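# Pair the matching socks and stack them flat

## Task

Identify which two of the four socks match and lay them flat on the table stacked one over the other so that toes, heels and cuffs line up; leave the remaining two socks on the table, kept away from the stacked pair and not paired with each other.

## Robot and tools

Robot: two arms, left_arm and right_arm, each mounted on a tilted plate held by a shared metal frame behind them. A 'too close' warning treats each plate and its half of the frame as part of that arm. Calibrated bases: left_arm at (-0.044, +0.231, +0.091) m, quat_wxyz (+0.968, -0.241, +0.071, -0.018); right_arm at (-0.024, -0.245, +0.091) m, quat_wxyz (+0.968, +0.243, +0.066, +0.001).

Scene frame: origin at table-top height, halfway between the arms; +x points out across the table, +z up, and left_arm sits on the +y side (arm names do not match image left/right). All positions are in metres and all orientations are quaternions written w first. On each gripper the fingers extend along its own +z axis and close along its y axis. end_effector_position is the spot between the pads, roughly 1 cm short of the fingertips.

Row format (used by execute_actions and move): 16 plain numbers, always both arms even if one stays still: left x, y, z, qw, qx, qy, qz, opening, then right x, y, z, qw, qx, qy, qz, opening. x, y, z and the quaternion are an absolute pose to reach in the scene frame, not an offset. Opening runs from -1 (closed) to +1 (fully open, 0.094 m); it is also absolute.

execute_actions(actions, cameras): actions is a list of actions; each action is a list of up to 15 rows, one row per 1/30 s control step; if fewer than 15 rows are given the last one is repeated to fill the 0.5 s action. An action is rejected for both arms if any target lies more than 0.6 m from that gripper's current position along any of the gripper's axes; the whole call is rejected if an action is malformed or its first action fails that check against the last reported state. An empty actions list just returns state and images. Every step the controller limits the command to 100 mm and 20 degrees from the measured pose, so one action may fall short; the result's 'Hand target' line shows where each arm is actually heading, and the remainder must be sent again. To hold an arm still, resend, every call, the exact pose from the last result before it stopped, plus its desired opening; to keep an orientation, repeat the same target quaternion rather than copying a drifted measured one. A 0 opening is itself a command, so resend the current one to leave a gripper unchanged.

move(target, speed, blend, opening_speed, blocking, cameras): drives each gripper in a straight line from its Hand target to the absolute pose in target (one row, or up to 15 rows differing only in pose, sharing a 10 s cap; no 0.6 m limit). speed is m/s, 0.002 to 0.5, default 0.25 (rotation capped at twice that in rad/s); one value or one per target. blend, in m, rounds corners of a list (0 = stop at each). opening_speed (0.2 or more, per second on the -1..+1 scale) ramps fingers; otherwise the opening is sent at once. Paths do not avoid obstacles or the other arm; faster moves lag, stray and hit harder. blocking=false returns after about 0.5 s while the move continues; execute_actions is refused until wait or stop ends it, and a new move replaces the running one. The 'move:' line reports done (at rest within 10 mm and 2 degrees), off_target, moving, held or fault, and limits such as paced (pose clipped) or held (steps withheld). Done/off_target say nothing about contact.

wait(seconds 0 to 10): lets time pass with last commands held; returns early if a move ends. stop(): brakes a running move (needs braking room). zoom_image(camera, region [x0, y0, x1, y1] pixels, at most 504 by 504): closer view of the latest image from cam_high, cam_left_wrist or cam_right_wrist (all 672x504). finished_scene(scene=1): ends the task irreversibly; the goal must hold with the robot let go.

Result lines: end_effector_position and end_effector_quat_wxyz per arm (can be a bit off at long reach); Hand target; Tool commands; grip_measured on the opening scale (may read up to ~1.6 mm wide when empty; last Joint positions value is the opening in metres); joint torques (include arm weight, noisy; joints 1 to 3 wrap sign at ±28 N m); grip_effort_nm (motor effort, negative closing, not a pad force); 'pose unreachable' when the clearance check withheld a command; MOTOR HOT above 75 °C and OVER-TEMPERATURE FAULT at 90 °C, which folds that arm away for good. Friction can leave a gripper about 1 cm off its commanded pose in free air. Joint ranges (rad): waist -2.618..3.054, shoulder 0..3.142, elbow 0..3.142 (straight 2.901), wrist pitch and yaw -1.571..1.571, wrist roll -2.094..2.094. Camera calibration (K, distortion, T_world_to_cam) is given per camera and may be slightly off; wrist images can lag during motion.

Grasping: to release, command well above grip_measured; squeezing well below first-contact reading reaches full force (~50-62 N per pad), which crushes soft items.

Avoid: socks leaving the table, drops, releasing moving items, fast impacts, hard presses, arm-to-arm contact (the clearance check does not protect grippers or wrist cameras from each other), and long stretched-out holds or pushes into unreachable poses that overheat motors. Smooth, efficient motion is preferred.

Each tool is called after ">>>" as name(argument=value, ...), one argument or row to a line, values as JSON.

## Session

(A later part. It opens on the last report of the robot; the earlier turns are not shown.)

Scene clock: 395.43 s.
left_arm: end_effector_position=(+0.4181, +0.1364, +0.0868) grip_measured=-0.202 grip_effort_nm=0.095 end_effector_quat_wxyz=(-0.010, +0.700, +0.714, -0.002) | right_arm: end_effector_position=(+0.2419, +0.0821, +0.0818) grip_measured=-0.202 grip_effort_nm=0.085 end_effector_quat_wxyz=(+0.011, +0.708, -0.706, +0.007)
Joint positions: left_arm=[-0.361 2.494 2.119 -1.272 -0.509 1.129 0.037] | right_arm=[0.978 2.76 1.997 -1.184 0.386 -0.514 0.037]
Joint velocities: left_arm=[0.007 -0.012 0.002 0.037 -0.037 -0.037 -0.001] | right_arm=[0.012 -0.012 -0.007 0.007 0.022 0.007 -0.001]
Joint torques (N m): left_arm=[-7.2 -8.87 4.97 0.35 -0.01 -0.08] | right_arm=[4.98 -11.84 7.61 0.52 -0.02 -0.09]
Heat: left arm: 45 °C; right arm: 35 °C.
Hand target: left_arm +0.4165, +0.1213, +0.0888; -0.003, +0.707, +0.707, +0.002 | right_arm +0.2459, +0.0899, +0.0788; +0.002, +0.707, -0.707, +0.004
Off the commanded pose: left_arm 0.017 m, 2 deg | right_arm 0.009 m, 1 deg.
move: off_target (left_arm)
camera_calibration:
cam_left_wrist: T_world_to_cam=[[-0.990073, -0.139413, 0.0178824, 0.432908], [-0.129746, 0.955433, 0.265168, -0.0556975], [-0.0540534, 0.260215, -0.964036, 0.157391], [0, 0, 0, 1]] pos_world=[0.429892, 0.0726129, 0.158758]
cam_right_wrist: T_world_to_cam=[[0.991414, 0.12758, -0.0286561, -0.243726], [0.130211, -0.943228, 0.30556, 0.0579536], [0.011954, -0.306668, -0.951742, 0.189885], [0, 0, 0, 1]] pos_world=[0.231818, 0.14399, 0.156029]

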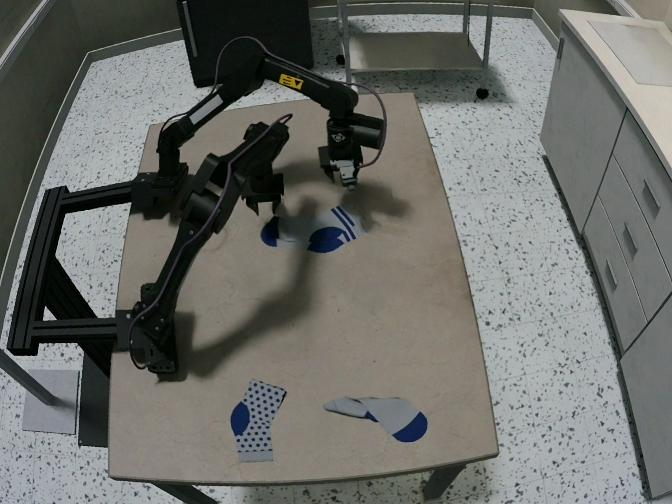

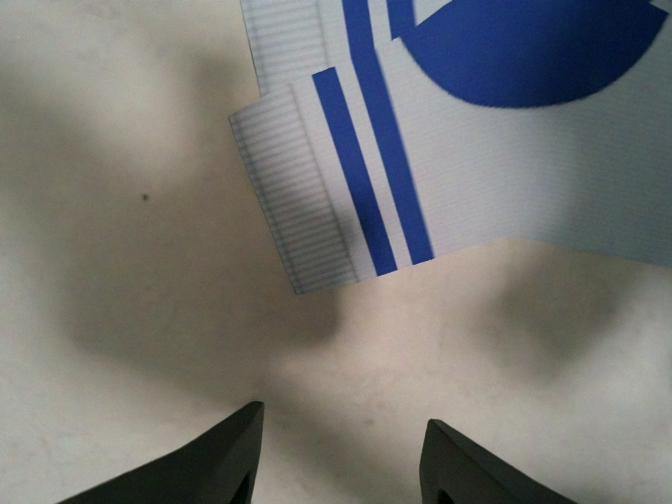

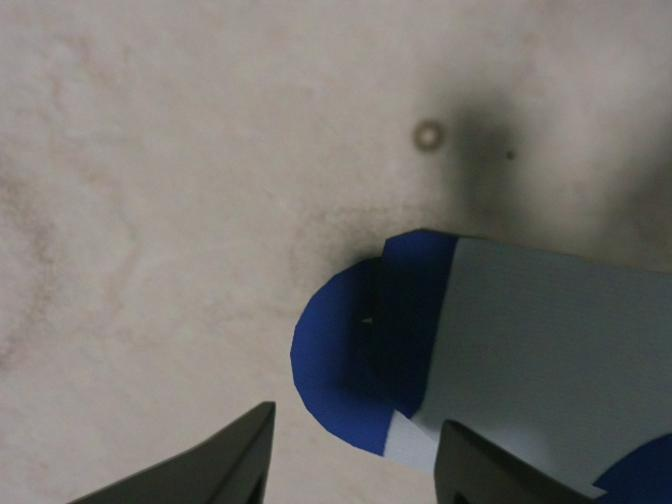

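>>> move(
  target=[
    [0.44,0.09,0.10,0,-0.259,0.966,0,-0.1,0.2,-0.15,0.2,0.15,0,0.988,0,-0.2],
    [0.44,0.09,0.06,0,-0.259,0.966,0,-0.1,0.2,-0.2,0.24,0.15,0,0.988,0,-0.2],
  ],
  speed=0.15,
)

>>> zoom_image(
  camera="cam_high",
  region=[240, 190, 390, 270],
)

Scene clock: 419.70 s.
left_arm: end_effector_position=(+0.4372, +0.0898, +0.0603) grip_measured=-0.102 grip_effort_nm=0.095 end_effector_quat_wxyz=(-0.004, -0.258, +0.966, +0.003) | right_arm: end_effector_position=(+0.1962, -0.1986, +0.2340) grip_measured=-0.202 grip_effort_nm=0.081 end_effector_quat_wxyz=(+0.143, +0.002, +0.990, +0.001)
Joint positions: left_arm=[-0.395 2.731 2.405 -1.328 -0.504 -0.977 0.042] | right_arm=[0.974 1.479 1.087 -1.349 0.62 0.963 0.037]
Joint velocities: left_arm=[-0.007 0.022 0.007 0.051 -0.037 -0.022 0] | right_arm=[0.007 0.007 -0.012 0.007 -0.051 0.095 -0.001]
Joint torques (N m): left_arm=[-5.39 -10.96 4.56 0.39 -0.01 0.04] | right_arm=[2.04 -2.82 7.76 0.51 0.26 -0.07]
Heat: left arm: 45 °C; right arm: 37 °C.
Hand target: left_arm +0.4395, +0.0900, +0.0596; +0.000, -0.259, +0.966, +0.001 | right_arm +0.1999, -0.2022, +0.2413; +0.150, +0.002, +0.989, +0.001
Off the commanded pose: left_arm 0.003 m, 1 deg | right_arm 0.007 m, 1 deg.
move: done
camera_calibration:
cam_left_wrist: T_world_to_cam=[[0.598343, -0.801213, -0.00659339, -0.187761], [-0.773413, -0.579692, 0.256495, 0.418143], [-0.20933, -0.148373, -0.966523, 0.249729], [0, 0, 0, 1]] pos_world=[0.488018, 0.12901, 0.132879]
cam_right_wrist: T_world_to_cam=[[0.123874, -0.992214, 0.0129295, -0.220127], [-0.992298, -0.123867, 0.00135872, 0.206731], [0.000253409, -0.0129983, -0.999915, 0.321086], [0, 0, 0, 1]] pos_world=[0.232326, -0.188633, 0.323624]

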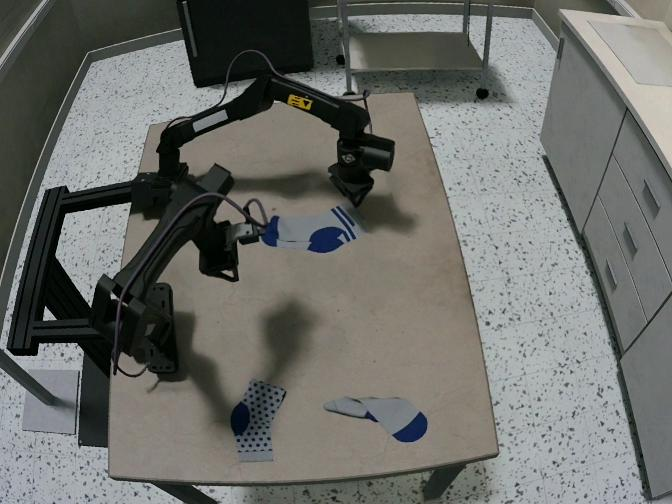

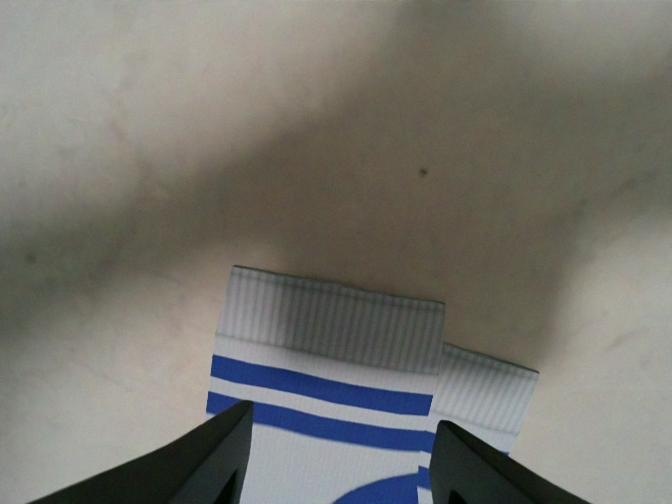

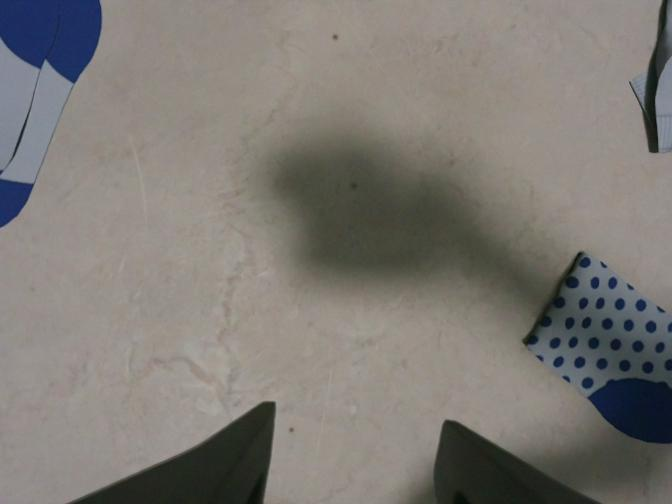

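Scaled by 3.360.

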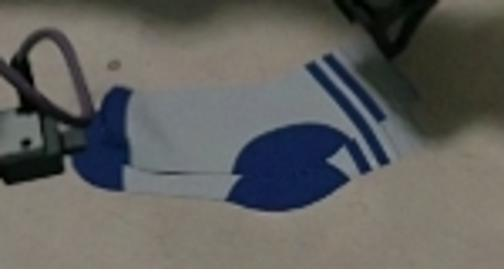

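>>> move(
  target=[
    [0.441,0.108,0.04,0,-0.259,0.966,0,-0.2,0.2,-0.2,0.24,0.15,0,0.988,0,-0.2],
    [0.441,0.108,0.018,0,-0.259,0.966,0,-0.2,0.2,-0.2,0.24,0.15,0,0.988,0,-0.2],
  ],
  speed=0.06,
  cameras=["cam_left_wrist"],
)

Scene clock: 430.23 s.
left_arm: end_effector_position=(+0.4284, +0.1026, +0.0122) grip_measured=-0.198 grip_effort_nm=-0.120 end_effector_quat_wxyz=(-0.019, -0.244, +0.969, +0.011) | right_arm: end_effector_position=(+0.1960, -0.1988, +0.2339) grip_measured=-0.202 grip_effort_nm=0.085 end_effector_quat_wxyz=(+0.142, +0.001, +0.990, +0.001)
Joint positions: left_arm=[-0.332 2.713 2.221 -1.165 -0.503 -0.896 0.038] | right_arm=[0.974 1.479 1.087 -1.35 0.62 0.963 0.037]
Joint velocities: left_arm=[-0.007 -0.002 -0.007 -0.037 -0.022 -0.022 0] | right_arm=[-0.027 -0.012 -0.002 0.007 0.037 0.051 -0.001]
Joint torques (N m): left_arm=[-4.93 -12.72 3.88 0.63 -0.06 0.01] | right_arm=[2.32 -2.26 7.5 0.57 0.28 -0.06]
Heat: left arm: 45 °C; right arm: 35 °C.
Hand target: left_arm +0.4402, +0.1081, +0.0183; -0.001, -0.259, +0.966, +0.000 | right_arm +0.1998, -0.2001, +0.2400; +0.150, +0.000, +0.989, +0.000
Off the commanded pose: left_arm 0.015 m, 3 deg | right_arm 0.007 m, 1 deg.
move: off_target (left_arm)
camera_calibration:
cam_left_wrist: T_world_to_cam=[[0.574864, -0.817617, -0.0321485, -0.160489], [-0.780443, -0.559685, 0.27868, 0.431694], [-0.245846, -0.135113, -0.959846, 0.217537], [0, 0, 0, 1]] pos_world=[0.482652, 0.139786, 0.0833381]
Images, in order (width x height): cam_left_wrist 672x504.

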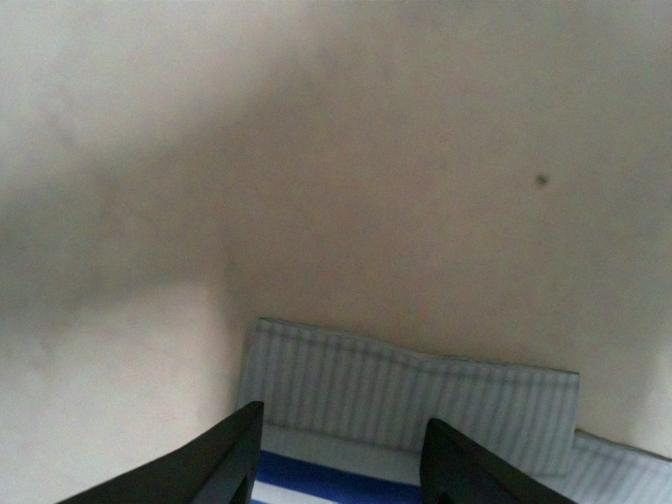

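>>> move(
  target=[
    [0.441,0.108,0.014,0,-0.259,0.966,0,-1,0.2,-0.2,0.24,0.15,0,0.988,0,-0.2],
  ],
  speed=0.05,
  opening_speed=1,
  cameras=["cam_left_wrist"],
)

>>> move(
  target=[
    [0.438,0.106,0.07,0,-0.259,0.966,0,-1,0.2,-0.2,0.24,0.15,0,0.988,0,-0.2],
  ],
  speed=0.08,
)

Scene clock: 446.70 s.
left_arm: end_effector_position=(+0.4365, +0.1009, +0.0103) grip_measured=-0.993 grip_effort_nm=-0.408 end_effector_quat_wxyz=(-0.009, -0.254, +0.967, -0.001) | right_arm: end_effector_position=(+0.1960, -0.1988, +0.2339) grip_measured=-0.202 grip_effort_nm=0.085 end_effector_quat_wxyz=(+0.142, +0.001, +0.990, +0.001)
Joint positions: left_arm=[-0.326 2.713 2.221 -1.126 -0.496 -0.892 0] | right_arm=[0.974 1.479 1.087 -1.35 0.62 0.963 0.037]
Joint velocities: left_arm=[-0.002 0.007 -0.002 -0.037 0.022 0.051 0.001] | right_arm=[0.002 0.002 -0.007 -0.037 -0.037 -0.037 0.001]
Joint torques (N m): left_arm=[-5.08 -12.15 3.97 0.34 -0.11 0.05] | right_arm=[2.33 -2.26 7.49 0.57 0.28 -0.06]
Heat: left arm: 49 °C; right arm: 35 °C.
Hand target: left_arm +0.4410, +0.1077, +0.0137; +0.000, -0.259, +0.966, +0.000 | right_arm +0.1998, -0.2001, +0.2400; +0.150, +0.000, +0.989, +0.000
Off the commanded pose: left_arm 0.009 m, 1 deg | right_arm 0.007 m, 1 deg.
move: done
camera_calibration:
cam_left_wrist: T_world_to_cam=[[0.59201, -0.805927, -0.00257824, -0.175599], [-0.775974, -0.570865, 0.268287, 0.436936], [-0.217692, -0.156828, -0.963335, 0.207443], [0, 0, 0, 1]] pos_world=[0.488166, 0.140444, 0.0821604]
Images, in order (width x height): cam_left_wrist 672x504.

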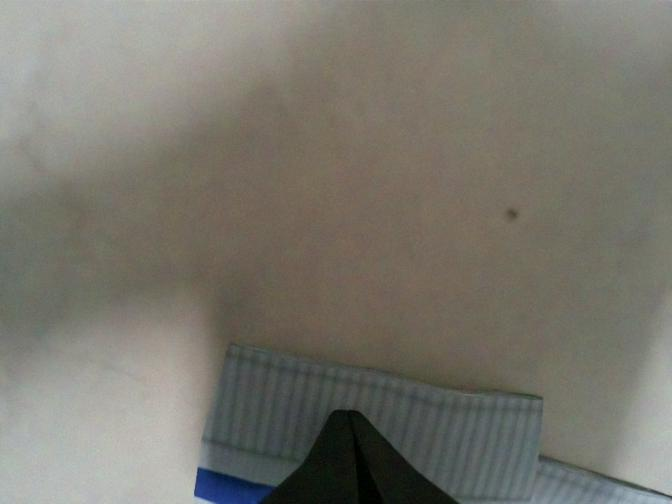

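Scene clock: 448.17 s.
left_arm: end_effector_position=(+0.4291, +0.1084, +0.0388) grip_measured=-0.993 grip_effort_nm=-0.408 end_effector_quat_wxyz=(-0.026, -0.257, +0.966, +0.014) | right_arm: end_effector_position=(+0.1960, -0.1988, +0.2339) grip_measured=-0.202 grip_effort_nm=0.081 end_effector_quat_wxyz=(+0.142, +0.001, +0.990, +0.001)
Joint positions: left_arm=[-0.347 2.705 2.309 -1.287 -0.496 -0.948 0] | right_arm=[0.974 1.479 1.087 -1.35 0.62 0.963 0.037]
Joint velocities: left_arm=[-0.007 0.002 0.012 0.007 -0.037 -0.022 0] | right_arm=[-0.007 -0.017 -0.012 -0.022 -0.037 -0.051 0]
Joint torques (N m): left_arm=[-7.77 -14.04 7.36 -0.05 -0.08 -0.07] | right_arm=[2.3 -2.26 7.47 0.57 0.27 -0.07]
Heat: left arm: 49 °C; right arm: 35 °C.
Hand target: left_arm +0.4384, +0.1060, +0.0693; +0.000, -0.259, +0.966, +0.000 | right_arm +0.1998, -0.2001, +0.2400; +0.150, +0.000, +0.989, +0.000
Off the commanded pose: left_arm 0.032 m, 3 deg | right_arm 0.007 m, 1 deg.
move: off_target (left_arm)
camera_calibration:
cam_left_wrist: T_world_to_cam=[[0.596199, -0.801668, -0.0433023, -0.165799], [-0.760666, -0.581311, 0.288903, 0.421528], [-0.256776, -0.139305, -0.956379, 0.249063], [0, 0, 0, 1]] pos_world=[0.483445, 0.146819, 0.109239]
cam_right_wrist: T_world_to_cam=[[0.124444, -0.992127, 0.0140578, -0.22073], [-0.992227, -0.124425, 0.00221722, 0.206193], [-0.000450629, -0.0142244, -0.999899, 0.32092], [0, 0, 0, 1]] pos_world=[0.232203, -0.188772, 0.323533]

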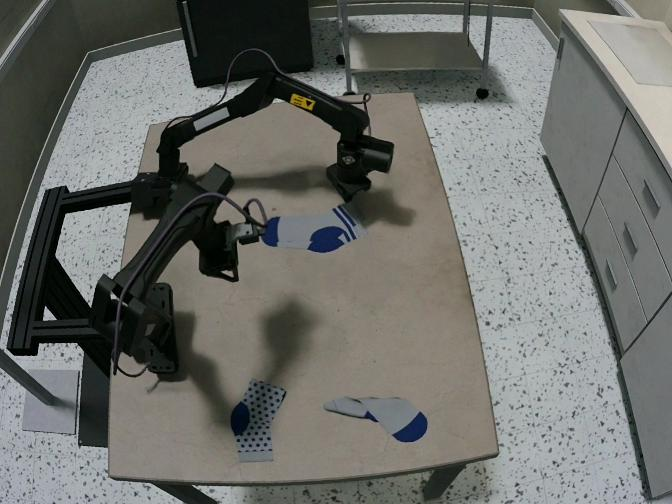

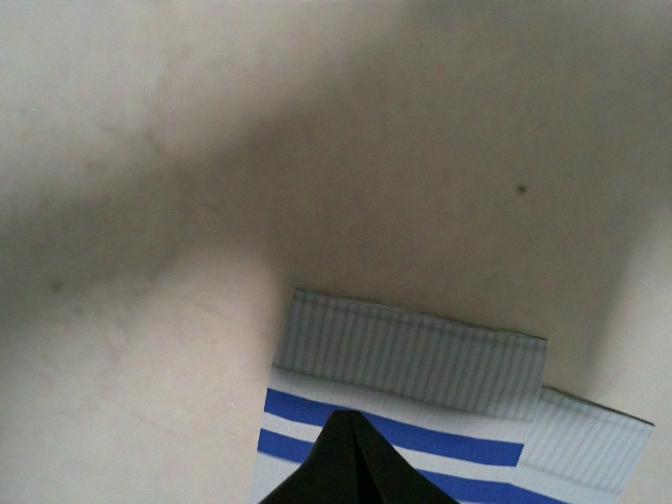

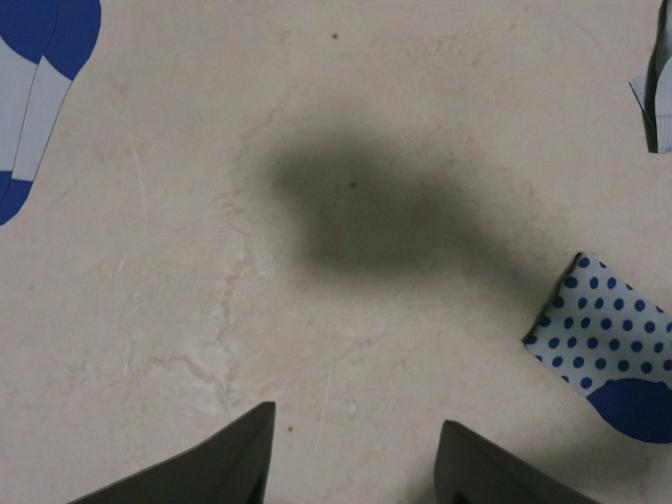

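>>> move(
  target=[
    [0.42,0.10,0.12,0,-0.259,0.966,0,-1,0.2,-0.2,0.24,0.15,0,0.988,0,-0.2],
  ],
  speed=0.1,
)

Scene clock: 452.30 s.
left_arm: end_effector_position=(+0.4142, +0.1012, +0.0903) grip_measured=-0.993 grip_effort_nm=-0.408 end_effector_quat_wxyz=(-0.023, -0.256, +0.966, +0.018) | right_arm: end_effector_position=(+0.1960, -0.1988, +0.2339) grip_measured=-0.202 grip_effort_nm=0.085 end_effector_quat_wxyz=(+0.142, +0.001, +0.990, +0.001)
Joint positions: left_arm=[-0.423 2.639 2.334 -1.418 -0.496 -1.03 0] | right_arm=[0.974 1.479 1.087 -1.35 0.62 0.963 0.037]
Joint velocities: left_arm=[0.002 -0.007 -0.002 0.037 -0.022 -0.007 -0.001] | right_arm=[0.017 0.012 -0.002 0.007 -0.007 0.022 0]
Joint torques (N m): left_arm=[-7.42 -13.45 7.51 -0.04 -0.01 -0.09] | right_arm=[2.33 -2.28 7.49 0.57 0.28 -0.06]
Heat: left arm: 49 °C; right arm: 36 °C.
Hand target: left_arm +0.4204, +0.1002, +0.1191; +0.000, -0.259, +0.966, +0.001 | right_arm +0.1998, -0.2001, +0.2400; +0.150, +0.000, +0.989, +0.000
Off the commanded pose: left_arm 0.030 m, 3 deg | right_arm 0.007 m, 1 deg.
move: off_target (left_arm)
camera_calibration:
cam_left_wrist: T_world_to_cam=[[0.593221, -0.803643, -0.0473873, -0.158615], [-0.764314, -0.58072, 0.280335, 0.393358], [-0.252808, -0.130082, -0.958732, 0.291042], [0, 0, 0, 1]] pos_world=[0.468321, 0.13882, 0.161243]
cam_right_wrist: T_world_to_cam=[[0.124444, -0.992127, 0.0140578, -0.22073], [-0.992227, -0.124425, 0.00221722, 0.206193], [-0.000450629, -0.0142244, -0.999899, 0.32092], [0, 0, 0, 1]] pos_world=[0.232203, -0.188772, 0.323533]

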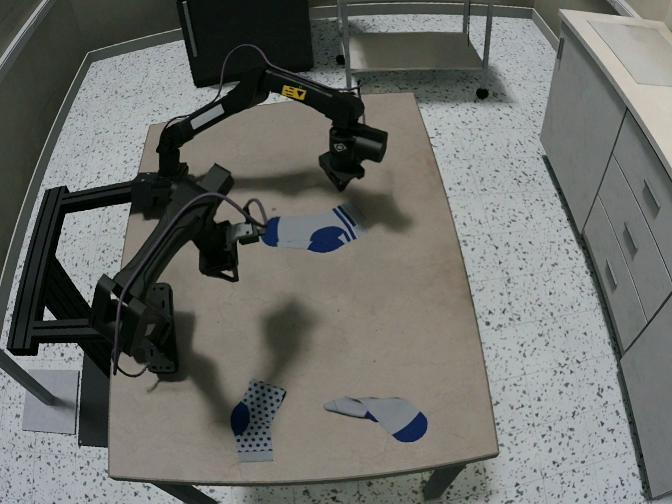

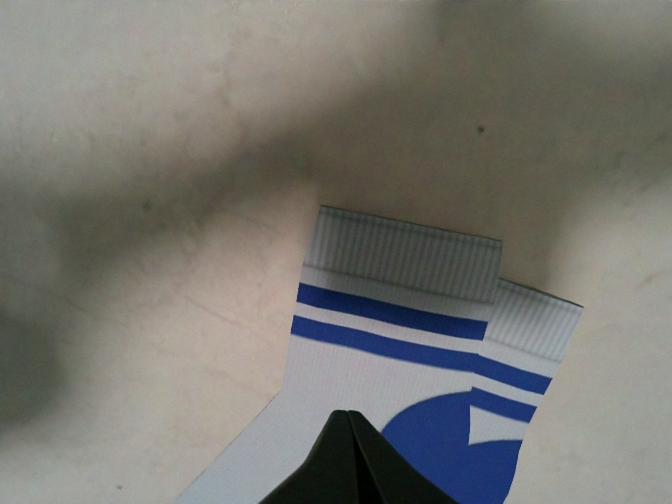

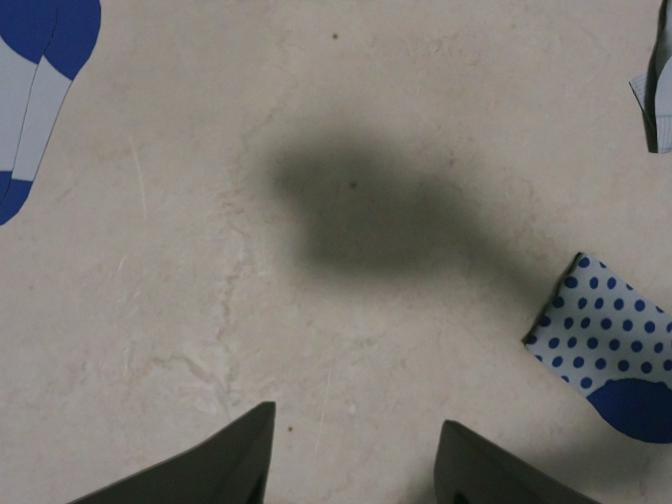

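>>> move(
  target=[
    [0.432,0.102,0.05,0,-0.259,0.966,0,0,0.2,-0.2,0.24,0.15,0,0.988,0,-0.2],
    [0.432,0.102,0.004,0,-0.259,0.966,0,0,0.2,-0.2,0.24,0.15,0,0.988,0,-0.2],
  ],
  speed=[0.1,0.05],
  cameras=["cam_left_wrist"],
)

>>> move(
  target=[
    [0.432,0.102,0.002,0,-0.259,0.966,0,-1,0.2,-0.2,0.24,0.15,0,0.988,0,-0.2],
  ],
  speed=0.05,
  opening_speed=1,
  cameras=["cam_left_wrist"],
)

>>> move(
  target=[
    [0.42,0.10,0.10,0,-0.259,0.966,0,-1,0.2,-0.2,0.24,0.15,0,0.988,0,-0.2],
  ],
  speed=0.08,
)

Scene clock: 464.30 s.
left_arm: end_effector_position=(+0.4311, +0.1052, +0.0121) grip_measured=-0.002 grip_effort_nm=0.095 end_effector_quat_wxyz=(-0.003, -0.262, +0.965, -0.005) | right_arm: end_effector_position=(+0.1960, -0.1988, +0.2339) grip_measured=-0.202 grip_effort_nm=0.081 end_effector_quat_wxyz=(+0.142, +0.001, +0.990, +0.001)
Joint positions: left_arm=[-0.324 2.653 2.113 -1.061 -0.496 -0.898 0.047] | right_arm=[0.974 1.479 1.087 -1.35 0.62 0.963 0.037]
Joint velocities: left_arm=[-0.007 0.012 0.007 -0.022 0.007 -0.037 0] | right_arm=[-0.007 -0.002 0.002 -0.051 -0.051 0.022 -0.001]
Joint torques (N m): left_arm=[-5.81 -9.2 4.52 0.5 -0.12 0.04] | right_arm=[2.32 -2.26 7.49 0.57 0.28 -0.06]
Heat: left arm: 51 °C; right arm: 36 °C.
Hand target: left_arm +0.4304, +0.1019, +0.0039; +0.000, -0.259, +0.966, -0.001 | right_arm +0.1998, -0.2001, +0.2400; +0.150, +0.000, +0.989, +0.000
Off the commanded pose: left_arm 0.009 m, 1 deg | right_arm 0.007 m, 1 deg.
move: done
camera_calibration:
cam_left_wrist: T_world_to_cam=[[0.604715, -0.796384, 0.00959513, -0.175556], [-0.770336, -0.581792, 0.260961, 0.433514], [-0.202243, -0.165198, -0.965302, 0.202848], [0, 0, 0, 1]] pos_world=[0.481138, 0.145915, 0.0843639]
Images, in order (width x height): cam_left_wrist 672x504.

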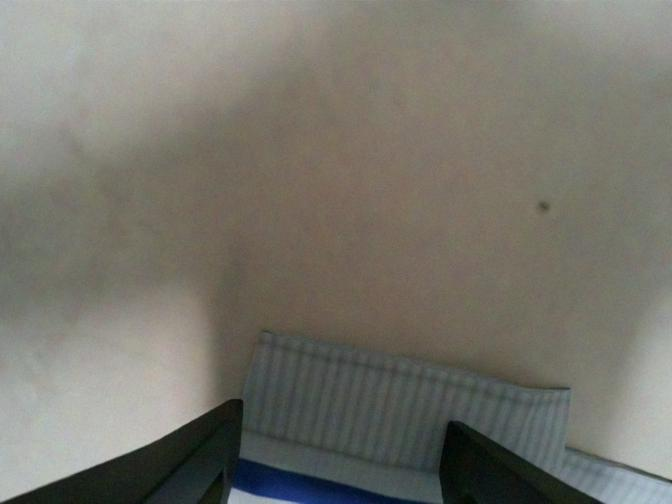

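Scene clock: 465.53 s.
left_arm: end_effector_position=(+0.4324, +0.1039, +0.0106) grip_measured=-0.993 grip_effort_nm=-0.408 end_effector_quat_wxyz=(+0.000, -0.263, +0.965, -0.007) | right_arm: end_effector_position=(+0.1960, -0.1988, +0.2339) grip_measured=-0.202 grip_effort_nm=0.085 end_effector_quat_wxyz=(+0.142, +0.001, +0.990, +0.001)
Joint positions: left_arm=[-0.324 2.656 2.113 -1.051 -0.496 -0.897 0] | right_arm=[0.974 1.479 1.087 -1.35 0.62 0.963 0.037]
Joint velocities: left_arm=[0.002 0.022 -0.012 -0.022 -0.051 0.007 0] | right_arm=[-0.007 -0.002 -0.017 -0.066 -0.051 -0.037 -0.001]
Joint torques (N m): left_arm=[-5.12 -8.69 5.41 0.39 -0.09 0.02] | right_arm=[2.32 -2.26 7.49 0.57 0.28 -0.06]
Heat: left arm: 51 °C; right arm: 36 °C.
Hand target: left_arm +0.4317, +0.1022, +0.0021; +0.000, -0.259, +0.966, +0.000 | right_arm +0.1998, -0.2001, +0.2400; +0.150, +0.000, +0.989, +0.000
Off the commanded pose: left_arm 0.009 m, 1 deg | right_arm 0.007 m, 1 deg.
move: done
camera_calibration:
cam_left_wrist: T_world_to_cam=[[0.606249, -0.795148, 0.0142295, -0.178201], [-0.770576, -0.582902, 0.257754, 0.434408], [-0.196658, -0.167228, -0.966106, 0.199345], [0, 0, 0, 1]] pos_world=[0.481982, 0.144858, 0.0831531]
Images, in order (width x height): cam_left_wrist 672x504.

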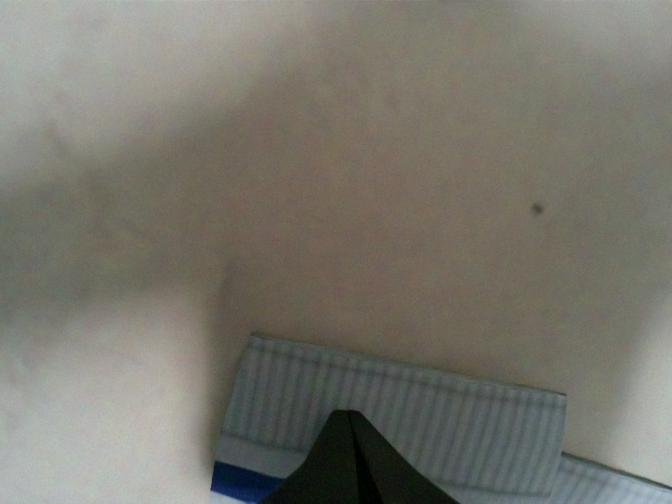

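Scene clock: 467.50 s.
left_arm: end_effector_position=(+0.4137, +0.1027, +0.0704) grip_measured=-0.993 grip_effort_nm=-0.403 end_effector_quat_wxyz=(-0.024, -0.258, +0.966, +0.017) | right_arm: end_effector_position=(+0.1960, -0.1988, +0.2339) grip_measured=-0.202 grip_effort_nm=0.090 end_effector_quat_wxyz=(+0.142, +0.001, +0.990, +0.001)
Joint positions: left_arm=[-0.4 2.628 2.249 -1.331 -0.496 -1.008 0] | right_arm=[0.974 1.479 1.087 -1.35 0.62 0.963 0.037]
Joint velocities: left_arm=[0.012 -0.007 -0.007 0.051 0.066 0.007 0] | right_arm=[0.012 -0.012 0.012 -0.037 -0.037 0.037 0]
Joint torques (N m): left_arm=[-7.46 -13.6 7.31 -0.06 -0.02 -0.09] | right_arm=[2.32 -2.26 7.49 0.57 0.27 -0.06]
Heat: left arm: 51 °C; right arm: 36 °C.
Hand target: left_arm +0.4208, +0.1002, +0.0995; +0.000, -0.259, +0.966, +0.001 | right_arm +0.1998, -0.2001, +0.2400; +0.150, +0.000, +0.989, +0.000
Off the commanded pose: left_arm 0.030 m, 3 deg | right_arm 0.007 m, 1 deg.
move: off_target (left_arm)
camera_calibration:
cam_left_wrist: T_world_to_cam=[[0.596529, -0.801262, -0.0461809, -0.159715], [-0.761542, -0.583247, 0.282626, 0.398423], [-0.253392, -0.133426, -0.958118, 0.272651], [0, 0, 0, 1]] pos_world=[0.467778, 0.140784, 0.141251]
cam_right_wrist: T_world_to_cam=[[0.124444, -0.992127, 0.0140578, -0.22073], [-0.992227, -0.124425, 0.00221722, 0.206193], [-0.000450629, -0.0142244, -0.999899, 0.32092], [0, 0, 0, 1]] pos_world=[0.232203, -0.188772, 0.323533]

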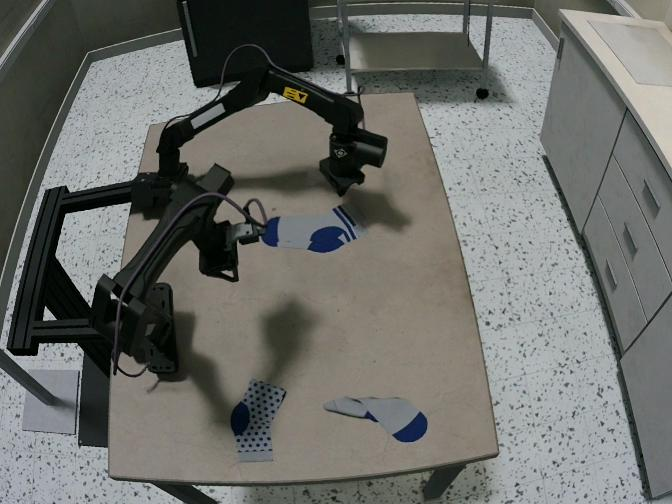

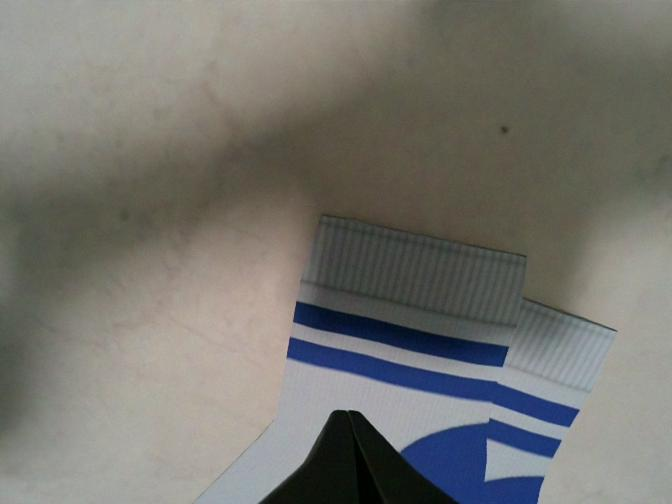

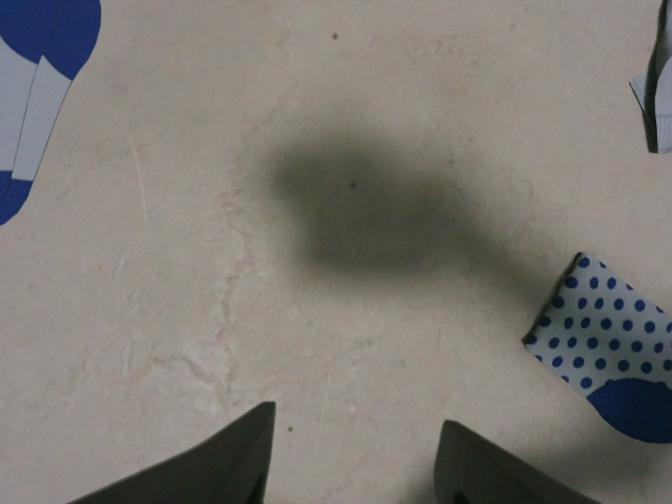

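>>> move(
  target=[
    [0.452,0.107,0.07,0,0.53,0.848,0,-0.4,0.2,-0.2,0.24,0.15,0,0.988,0,-0.2],
    [0.452,0.107,0.035,0,0.53,0.848,0,-0.4,0.2,-0.2,0.24,0.15,0,0.988,0,-0.2],
  ],
  speed=[0.15,0.05],
  cameras=["cam_left_wrist","cam_high"],
)

Scene clock: 480.00 s.
left_arm: end_effector_position=(+0.4525, +0.1103, +0.0410) grip_measured=-0.402 grip_effort_nm=0.095 end_effector_quat_wxyz=(+0.001, +0.527, +0.850, -0.003) | right_arm: end_effector_position=(+0.1960, -0.1988, +0.2339) grip_measured=-0.202 grip_effort_nm=0.095 end_effector_quat_wxyz=(+0.142, +0.001, +0.990, +0.001)
Joint positions: left_arm=[-0.332 2.734 2.396 -1.267 -0.502 0.732 0.028] | right_arm=[0.974 1.479 1.087 -1.35 0.62 0.963 0.037]
Joint velocities: left_arm=[0.002 0.002 -0.002 0.022 0.037 -0.022 0] | right_arm=[-0.022 -0.007 0.017 0.037 0.051 -0.081 -0.001]
Joint torques (N m): left_arm=[-5.6 -9.72 4.92 0.44 0 0.07] | right_arm=[2.33 -2.28 7.5 0.57 0.27 -0.06]
Heat: left arm: 51 °C; right arm: 36 °C.
Hand target: left_arm +0.4517, +0.1064, +0.0346; +0.000, +0.530, +0.848, -0.001 | right_arm +0.1998, -0.2001, +0.2400; +0.150, +0.000, +0.989, +0.000
Off the commanded pose: left_arm 0.007 m, 1 deg | right_arm 0.007 m, 1 deg.
move: done
camera_calibration:
cam_left_wrist: T_world_to_cam=[[-0.835851, -0.548927, 0.00566366, 0.440071], [-0.530633, 0.810553, 0.247855, 0.183878], [-0.140645, 0.204164, -0.968781, 0.167527], [0, 0, 0, 1]] pos_world=[0.488967, 0.0583209, 0.114229]
Images, in order (width x height): cam_high 672x504, cam_left_wrist 672x504.

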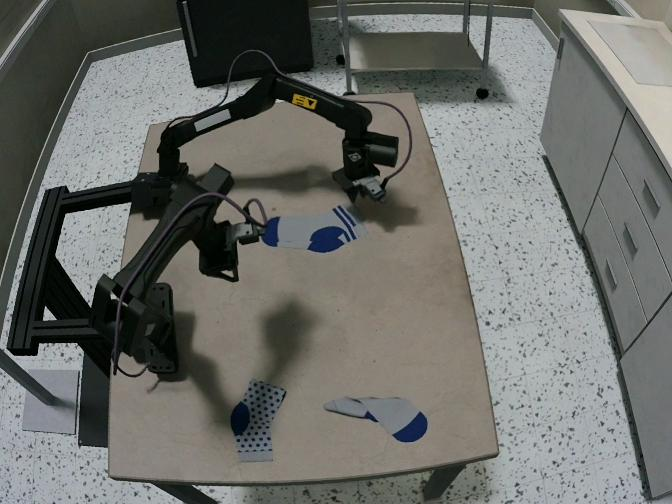

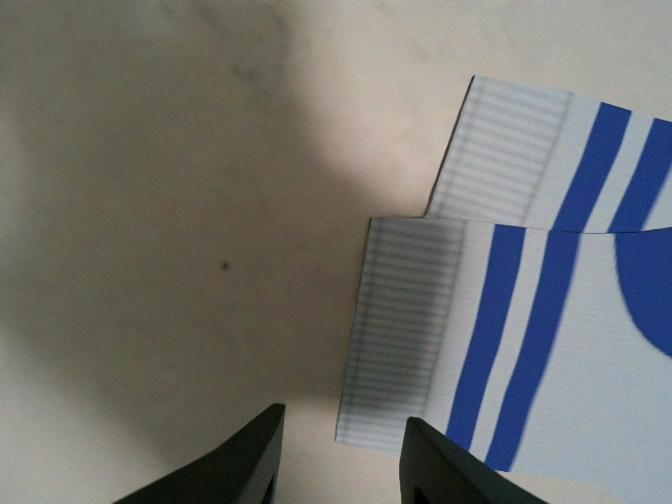

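>>> move(
  target=[
    [0.450,0.105,-0.004,0,0.53,0.848,0,-0.4,0.2,-0.2,0.24,0.15,0,0.988,0,-0.2],
  ],
  speed=0.05,
  cameras=["cam_left_wrist"],
)

>>> move(
  target=[
    [0.450,0.105,-0.004,0,0.53,0.848,0,-1,0.2,-0.2,0.24,0.15,0,0.988,0,-0.2],
  ],
  speed=0.05,
  opening_speed=1,
  cameras=["cam_left_wrist"],
)

>>> move(
  target=[
    [0.44,0.10,0.08,0,0.53,0.848,0,-1,0.2,-0.2,0.24,0.15,0,0.988,0,-0.2],
  ],
  speed=0.08,
  cameras=["cam_left_wrist","cam_high"],
)

Scene clock: 486.37 s.
left_arm: end_effector_position=(+0.4500, +0.1103, +0.0099) grip_measured=-0.402 grip_effort_nm=0.090 end_effector_quat_wxyz=(+0.001, +0.529, +0.849, -0.002) | right_arm: end_effector_position=(+0.1960, -0.1988, +0.2339) grip_measured=-0.202 grip_effort_nm=0.085 end_effector_quat_wxyz=(+0.142, +0.001, +0.990, +0.001)
Joint positions: left_arm=[-0.304 2.737 2.29 -1.145 -0.504 0.769 0.028] | right_arm=[0.974 1.479 1.087 -1.35 0.62 0.963 0.037]
Joint velocities: left_arm=[-0.007 0.002 0.007 0.051 0.022 -0.037 0] | right_arm=[-0.012 0.017 0.012 -0.037 -0.022 0.007 -0.003]
Joint torques (N m): left_arm=[-5.3 -8.95 3.81 0.72 -0.05 -0.01] | right_arm=[2.3 -2.26 7.49 0.57 0.28 -0.06]
Heat: left arm: 50 °C; right arm: 36 °C.
Hand target: left_arm +0.4487, +0.1053, -0.0037; +0.000, +0.530, +0.848, -0.001 | right_arm +0.1998, -0.2001, +0.2400; +0.150, +0.000, +0.989, +0.000
Off the commanded pose: left_arm 0.015 m, 0 deg | right_arm 0.007 m, 1 deg.
move: off_target (left_arm)
camera_calibration:
cam_left_wrist: T_world_to_cam=[[-0.838917, -0.544231, 0.00554279, 0.438986], [-0.525858, 0.813137, 0.249563, 0.18779], [-0.140327, 0.206448, -0.968343, 0.136597], [0, 0, 0, 1]] pos_world=[0.486192, 0.0580109, 0.0829739]
Images, in order (width x height): cam_left_wrist 672x504.

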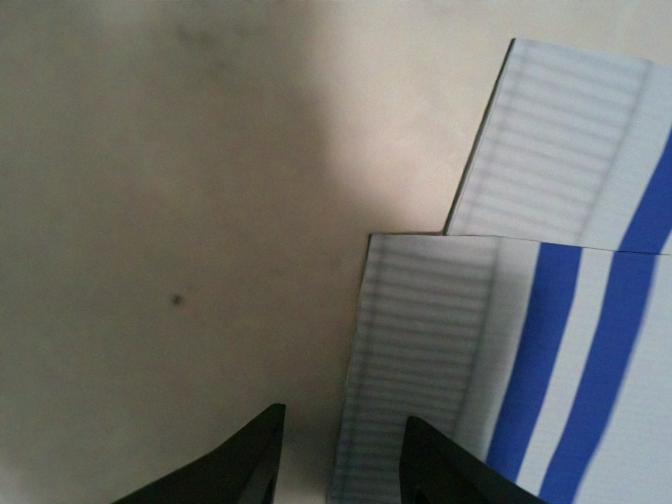

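Scene clock: 487.23 s.
left_arm: end_effector_position=(+0.4514, +0.1095, +0.0099) grip_measured=-0.993 grip_effort_nm=-0.398 end_effector_quat_wxyz=(+0.004, +0.528, +0.849, -0.002) | right_arm: end_effector_position=(+0.1960, -0.1988, +0.2339) grip_measured=-0.202 grip_effort_nm=0.085 end_effector_quat_wxyz=(+0.142, +0.001, +0.990, +0.001)
Joint positions: left_arm=[-0.304 2.737 2.29 -1.137 -0.502 0.77 0] | right_arm=[0.974 1.479 1.087 -1.35 0.62 0.963 0.037]
Joint velocities: left_arm=[0.002 -0.007 0.012 -0.007 0.022 -0.022 0] | right_arm=[0.002 -0.007 0.002 -0.037 -0.022 0.066 0.001]
Joint torques (N m): left_arm=[-5.44 -8.88 4.49 0.6 -0.05 0.02] | right_arm=[2.32 -2.28 7.5 0.57 0.28 -0.06]
Heat: left arm: 50 °C; right arm: 36 °C.
Hand target: left_arm +0.4493, +0.1053, -0.0037; +0.000, +0.530, +0.848, +0.000 | right_arm +0.1998, -0.2001, +0.2400; +0.150, +0.000, +0.989, +0.000
Off the commanded pose: left_arm 0.015 m, 1 deg | right_arm 0.007 m, 1 deg.
move: off_target (left_arm)
camera_calibration:
cam_left_wrist: T_world_to_cam=[[-0.837644, -0.546208, 0.00292863, 0.439432], [-0.529134, 0.812767, 0.243776, 0.190789], [-0.135533, 0.202648, -0.969827, 0.13524], [0, 0, 0, 1]] pos_world=[0.48737, 0.0575483, 0.0833631]
Images, in order (width x height): cam_left_wrist 672x504.

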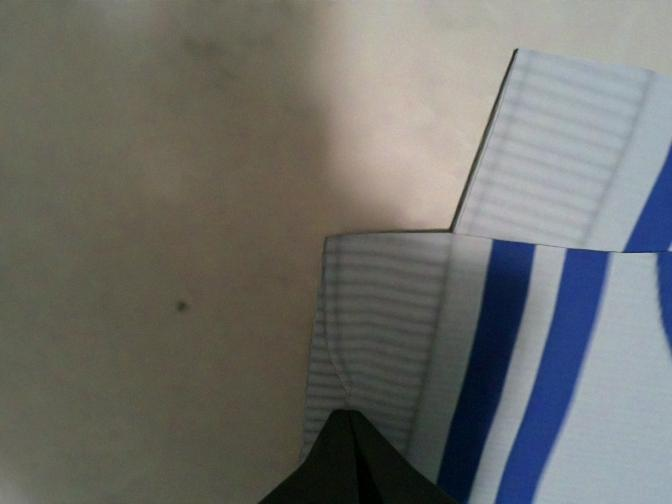

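Scene clock: 489.03 s.
left_arm: end_effector_position=(+0.4335, +0.1053, +0.0514) grip_measured=-0.993 grip_effort_nm=-0.408 end_effector_quat_wxyz=(-0.027, +0.530, +0.847, -0.004) | right_arm: end_effector_position=(+0.1960, -0.1988, +0.2339) grip_measured=-0.202 grip_effort_nm=0.085 end_effector_quat_wxyz=(+0.142, +0.001, +0.990, +0.001)
Joint positions: left_arm=[-0.364 2.737 2.41 -1.362 -0.504 0.673 0] | right_arm=[0.974 1.479 1.087 -1.35 0.62 0.963 0.037]
Joint velocities: left_arm=[0.002 -0.012 -0.002 0.037 0.022 -0.051 -0.001] | right_arm=[-0.017 0.002 -0.007 -0.037 -0.037 0.007 -0.001]
Joint torques (N m): left_arm=[-7.8 -13.44 7.49 0.04 -0.05 -0.09] | right_arm=[2.32 -2.26 7.49 0.57 0.28 -0.07]
Heat: left arm: 50 °C; right arm: 36 °C.
Hand target: left_arm +0.4404, +0.1003, +0.0796; +0.000, +0.530, +0.848, +0.001 | right_arm +0.1998, -0.2001, +0.2400; +0.150, +0.000, +0.989, +0.000
Off the commanded pose: left_arm 0.030 m, 3 deg | right_arm 0.007 m, 1 deg.
move: off_target (left_arm)
camera_calibration:
cam_left_wrist: T_world_to_cam=[[-0.839725, -0.541998, 0.0331719, 0.420933], [-0.509635, 0.807724, 0.296402, 0.163977], [-0.187443, 0.23199, -0.954487, 0.192571], [0, 0, 0, 1]] pos_world=[0.473132, 0.0510224, 0.12124]
Images, in order (width x height): cam_high 672x504, cam_left_wrist 672x504.

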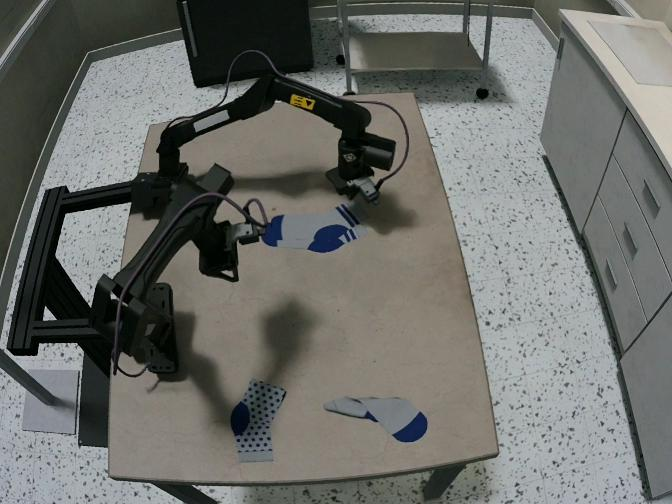

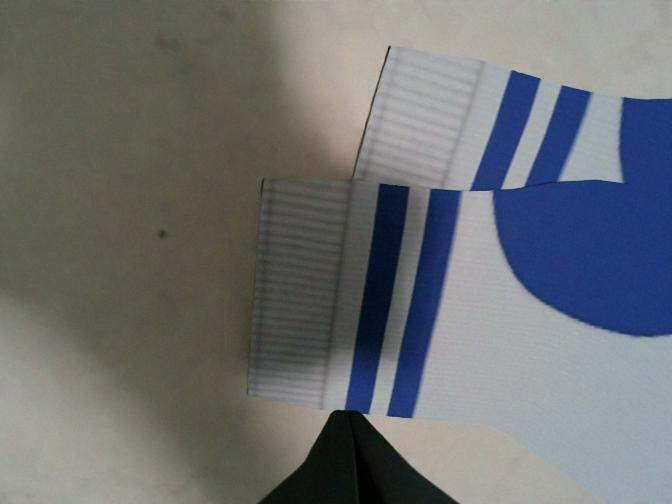

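>>> move(
  target=[
    [0.440,0.103,0.05,0,0.53,0.848,0,-0.1,0.2,-0.2,0.24,0.15,0,0.988,0,-0.2],
    [0.440,0.102,-0.012,0,0.53,0.848,0,-0.1,0.2,-0.2,0.24,0.15,0,0.988,0,-0.2],
  ],
  speed=[0.15,0.05],
  cameras=["cam_left_wrist"],
)

>>> move(
  target=[
    [0.440,0.102,-0.02,0,0.53,0.848,0,-1,0.2,-0.2,0.24,0.15,0,0.988,0,-0.2],
  ],
  speed=0.05,
  opening_speed=0.6,
  cameras=["cam_left_wrist"],
)

>>> move(
  target=[
    [0.436,0.10,0.06,0,0.53,0.848,0,-1,0.2,-0.2,0.24,0.15,0,0.988,0,-0.2],
  ],
  speed=0.08,
  cameras=["cam_left_wrist","cam_high"],
)

Scene clock: 503.13 s.
left_arm: end_effector_position=(+0.4274, +0.0997, +0.0088) grip_measured=-0.102 grip_effort_nm=0.100 end_effector_quat_wxyz=(-0.017, +0.549, +0.836, -0.001) | right_arm: end_effector_position=(+0.1960, -0.1988, +0.2339) grip_measured=-0.202 grip_effort_nm=0.085 end_effector_quat_wxyz=(+0.142, +0.001, +0.990, +0.001)
Joint positions: left_arm=[-0.337 2.707 2.187 -1.129 -0.511 0.759 0.042] | right_arm=[0.974 1.479 1.087 -1.35 0.62 0.963 0.037]
Joint velocities: left_arm=[-0.012 -0.012 -0.002 0.051 -0.066 0.022 0] | right_arm=[-0.022 0.022 -0.002 -0.022 0.007 0.022 0]
Joint torques (N m): left_arm=[-3.1 -9.33 2.82 1.28 0 0.08] | right_arm=[2.32 -2.26 7.49 0.57 0.27 -0.06]
Heat: left arm: 49 °C; right arm: 36 °C.
Hand target: left_arm +0.4375, +0.1030, -0.0110; -0.001, +0.530, +0.848, +0.000 | right_arm +0.1998, -0.2001, +0.2400; +0.150, +0.000, +0.989, +0.000
Off the commanded pose: left_arm 0.024 m, 3 deg | right_arm 0.007 m, 1 deg.
move: off_target (left_arm)
camera_calibration:
cam_left_wrist: T_world_to_cam=[[-0.863328, -0.504289, 0.0189144, 0.420565], [-0.479574, 0.831528, 0.280302, 0.162941], [-0.157081, 0.232922, -0.959725, 0.13902], [0, 0, 0, 1]] pos_world=[0.463065, 0.0442154, 0.0797934]
Images, in order (width x height): cam_left_wrist 672x504.

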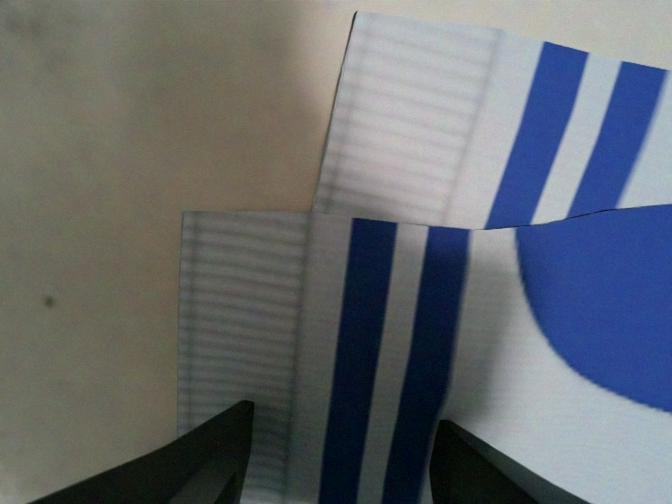

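Scene clock: 504.83 s.
left_arm: end_effector_position=(+0.4406, +0.0983, +0.0086) grip_measured=-0.984 grip_effort_nm=-0.891 end_effector_quat_wxyz=(+0.007, +0.540, +0.841, +0.005) | right_arm: end_effector_position=(+0.1960, -0.1988, +0.2339) grip_measured=-0.202 grip_effort_nm=0.085 end_effector_quat_wxyz=(+0.142, +0.001, +0.990, +0.001)
Joint positions: left_arm=[-0.332 2.704 2.187 -1.072 -0.514 0.773 0.001] | right_arm=[0.974 1.479 1.087 -1.35 0.62 0.963 0.037]
Joint velocities: left_arm=[-0.012 -0.017 0.002 -0.022 0.007 -0.022 -0.002] | right_arm=[-0.017 0.002 -0.002 0.066 0.037 -0.051 0]
Joint torques (N m): left_arm=[-3.26 -8.16 2.63 0.94 0.06 0.05] | right_arm=[2.32 -2.26 7.49 0.57 0.28 -0.06]
Heat: left arm: 49 °C; right arm: 36 °C.
Hand target: left_arm +0.4382, +0.1022, -0.0189; +0.000, +0.530, +0.848, -0.001 | right_arm +0.1998, -0.2001, +0.2400; +0.150, +0.000, +0.989, +0.000
Off the commanded pose: left_arm 0.029 m, 2 deg | right_arm 0.007 m, 1 deg.
move: off_target (left_arm)
camera_calibration:
cam_left_wrist: T_world_to_cam=[[-0.853329, -0.521209, -0.0130628, 0.42879], [-0.508193, 0.8259, 0.244189, 0.183931], [-0.116485, 0.215012, -0.96964, 0.125153], [0, 0, 0, 1]] pos_world=[0.47395, 0.0446712, 0.0820412]
Images, in order (width x height): cam_left_wrist 672x504.

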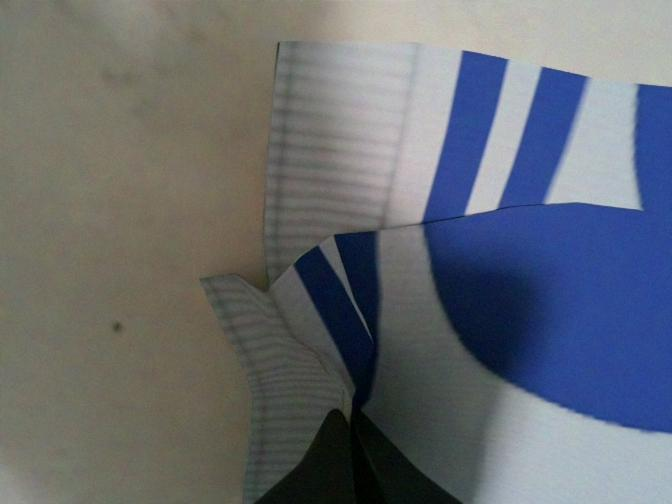

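Scene clock: 506.53 s.
left_arm: end_effector_position=(+0.4295, +0.1077, +0.0334) grip_measured=-0.985 grip_effort_nm=-0.823 end_effector_quat_wxyz=(-0.026, +0.529, +0.848, -0.001) | right_arm: end_effector_position=(+0.1960, -0.1988, +0.2339) grip_measured=-0.202 grip_effort_nm=0.090 end_effector_quat_wxyz=(+0.142, +0.001, +0.990, +0.001)
Joint positions: left_arm=[-0.348 2.701 2.277 -1.251 -0.513 0.691 0.001] | right_arm=[0.974 1.479 1.087 -1.35 0.62 0.963 0.037]
Joint velocities: left_arm=[0.012 -0.002 -0.007 0.051 -0.037 -0.022 0] | right_arm=[0.002 -0.012 -0.017 0.051 -0.037 -0.022 -0.001]
Joint torques (N m): left_arm=[-7.56 -12.93 7.45 -0.02 0.05 -0.04] | right_arm=[2.32 -2.26 7.49 0.57 0.28 -0.06]
Heat: left arm: 49 °C; right arm: 36 °C.
Hand target: left_arm +0.4362, +0.1002, +0.0595; +0.000, +0.530, +0.848, +0.000 | right_arm +0.1998, -0.2001, +0.2400; +0.150, +0.000, +0.989, +0.000
Off the commanded pose: left_arm 0.028 m, 3 deg | right_arm 0.007 m, 1 deg.
move: off_target (left_arm)
camera_calibration:
cam_left_wrist: T_world_to_cam=[[-0.838691, -0.544018, 0.0253388, 0.419458], [-0.513382, 0.805275, 0.2966, 0.167164], [-0.18176, 0.235747, -0.954666, 0.171226], [0, 0, 0, 1]] pos_world=[0.468737, 0.0532139, 0.103254]
Images, in order (width x height): cam_high 672x504, cam_left_wrist 672x504.

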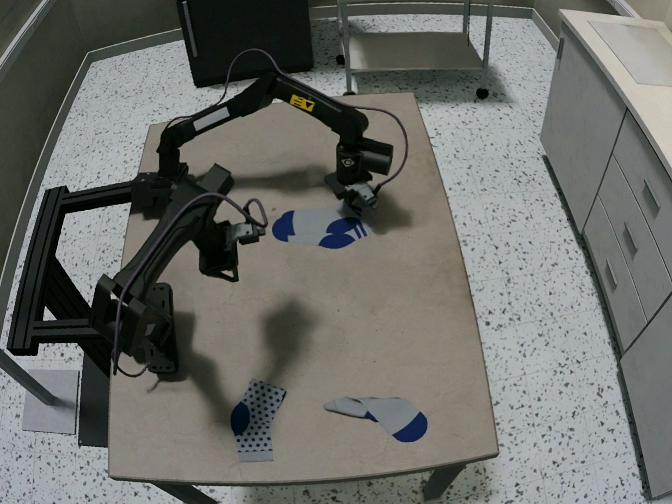

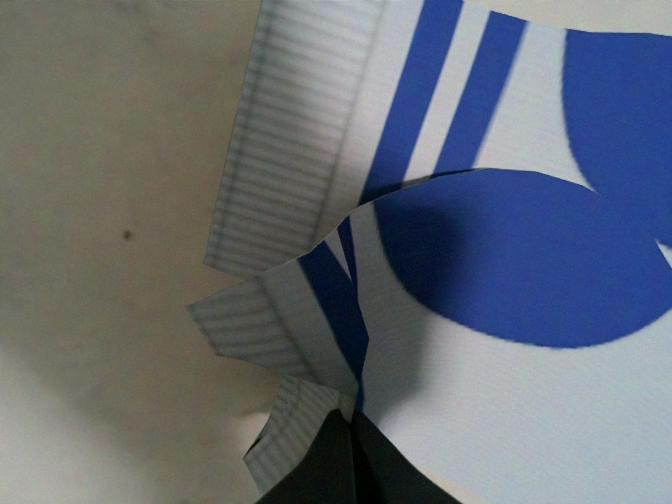

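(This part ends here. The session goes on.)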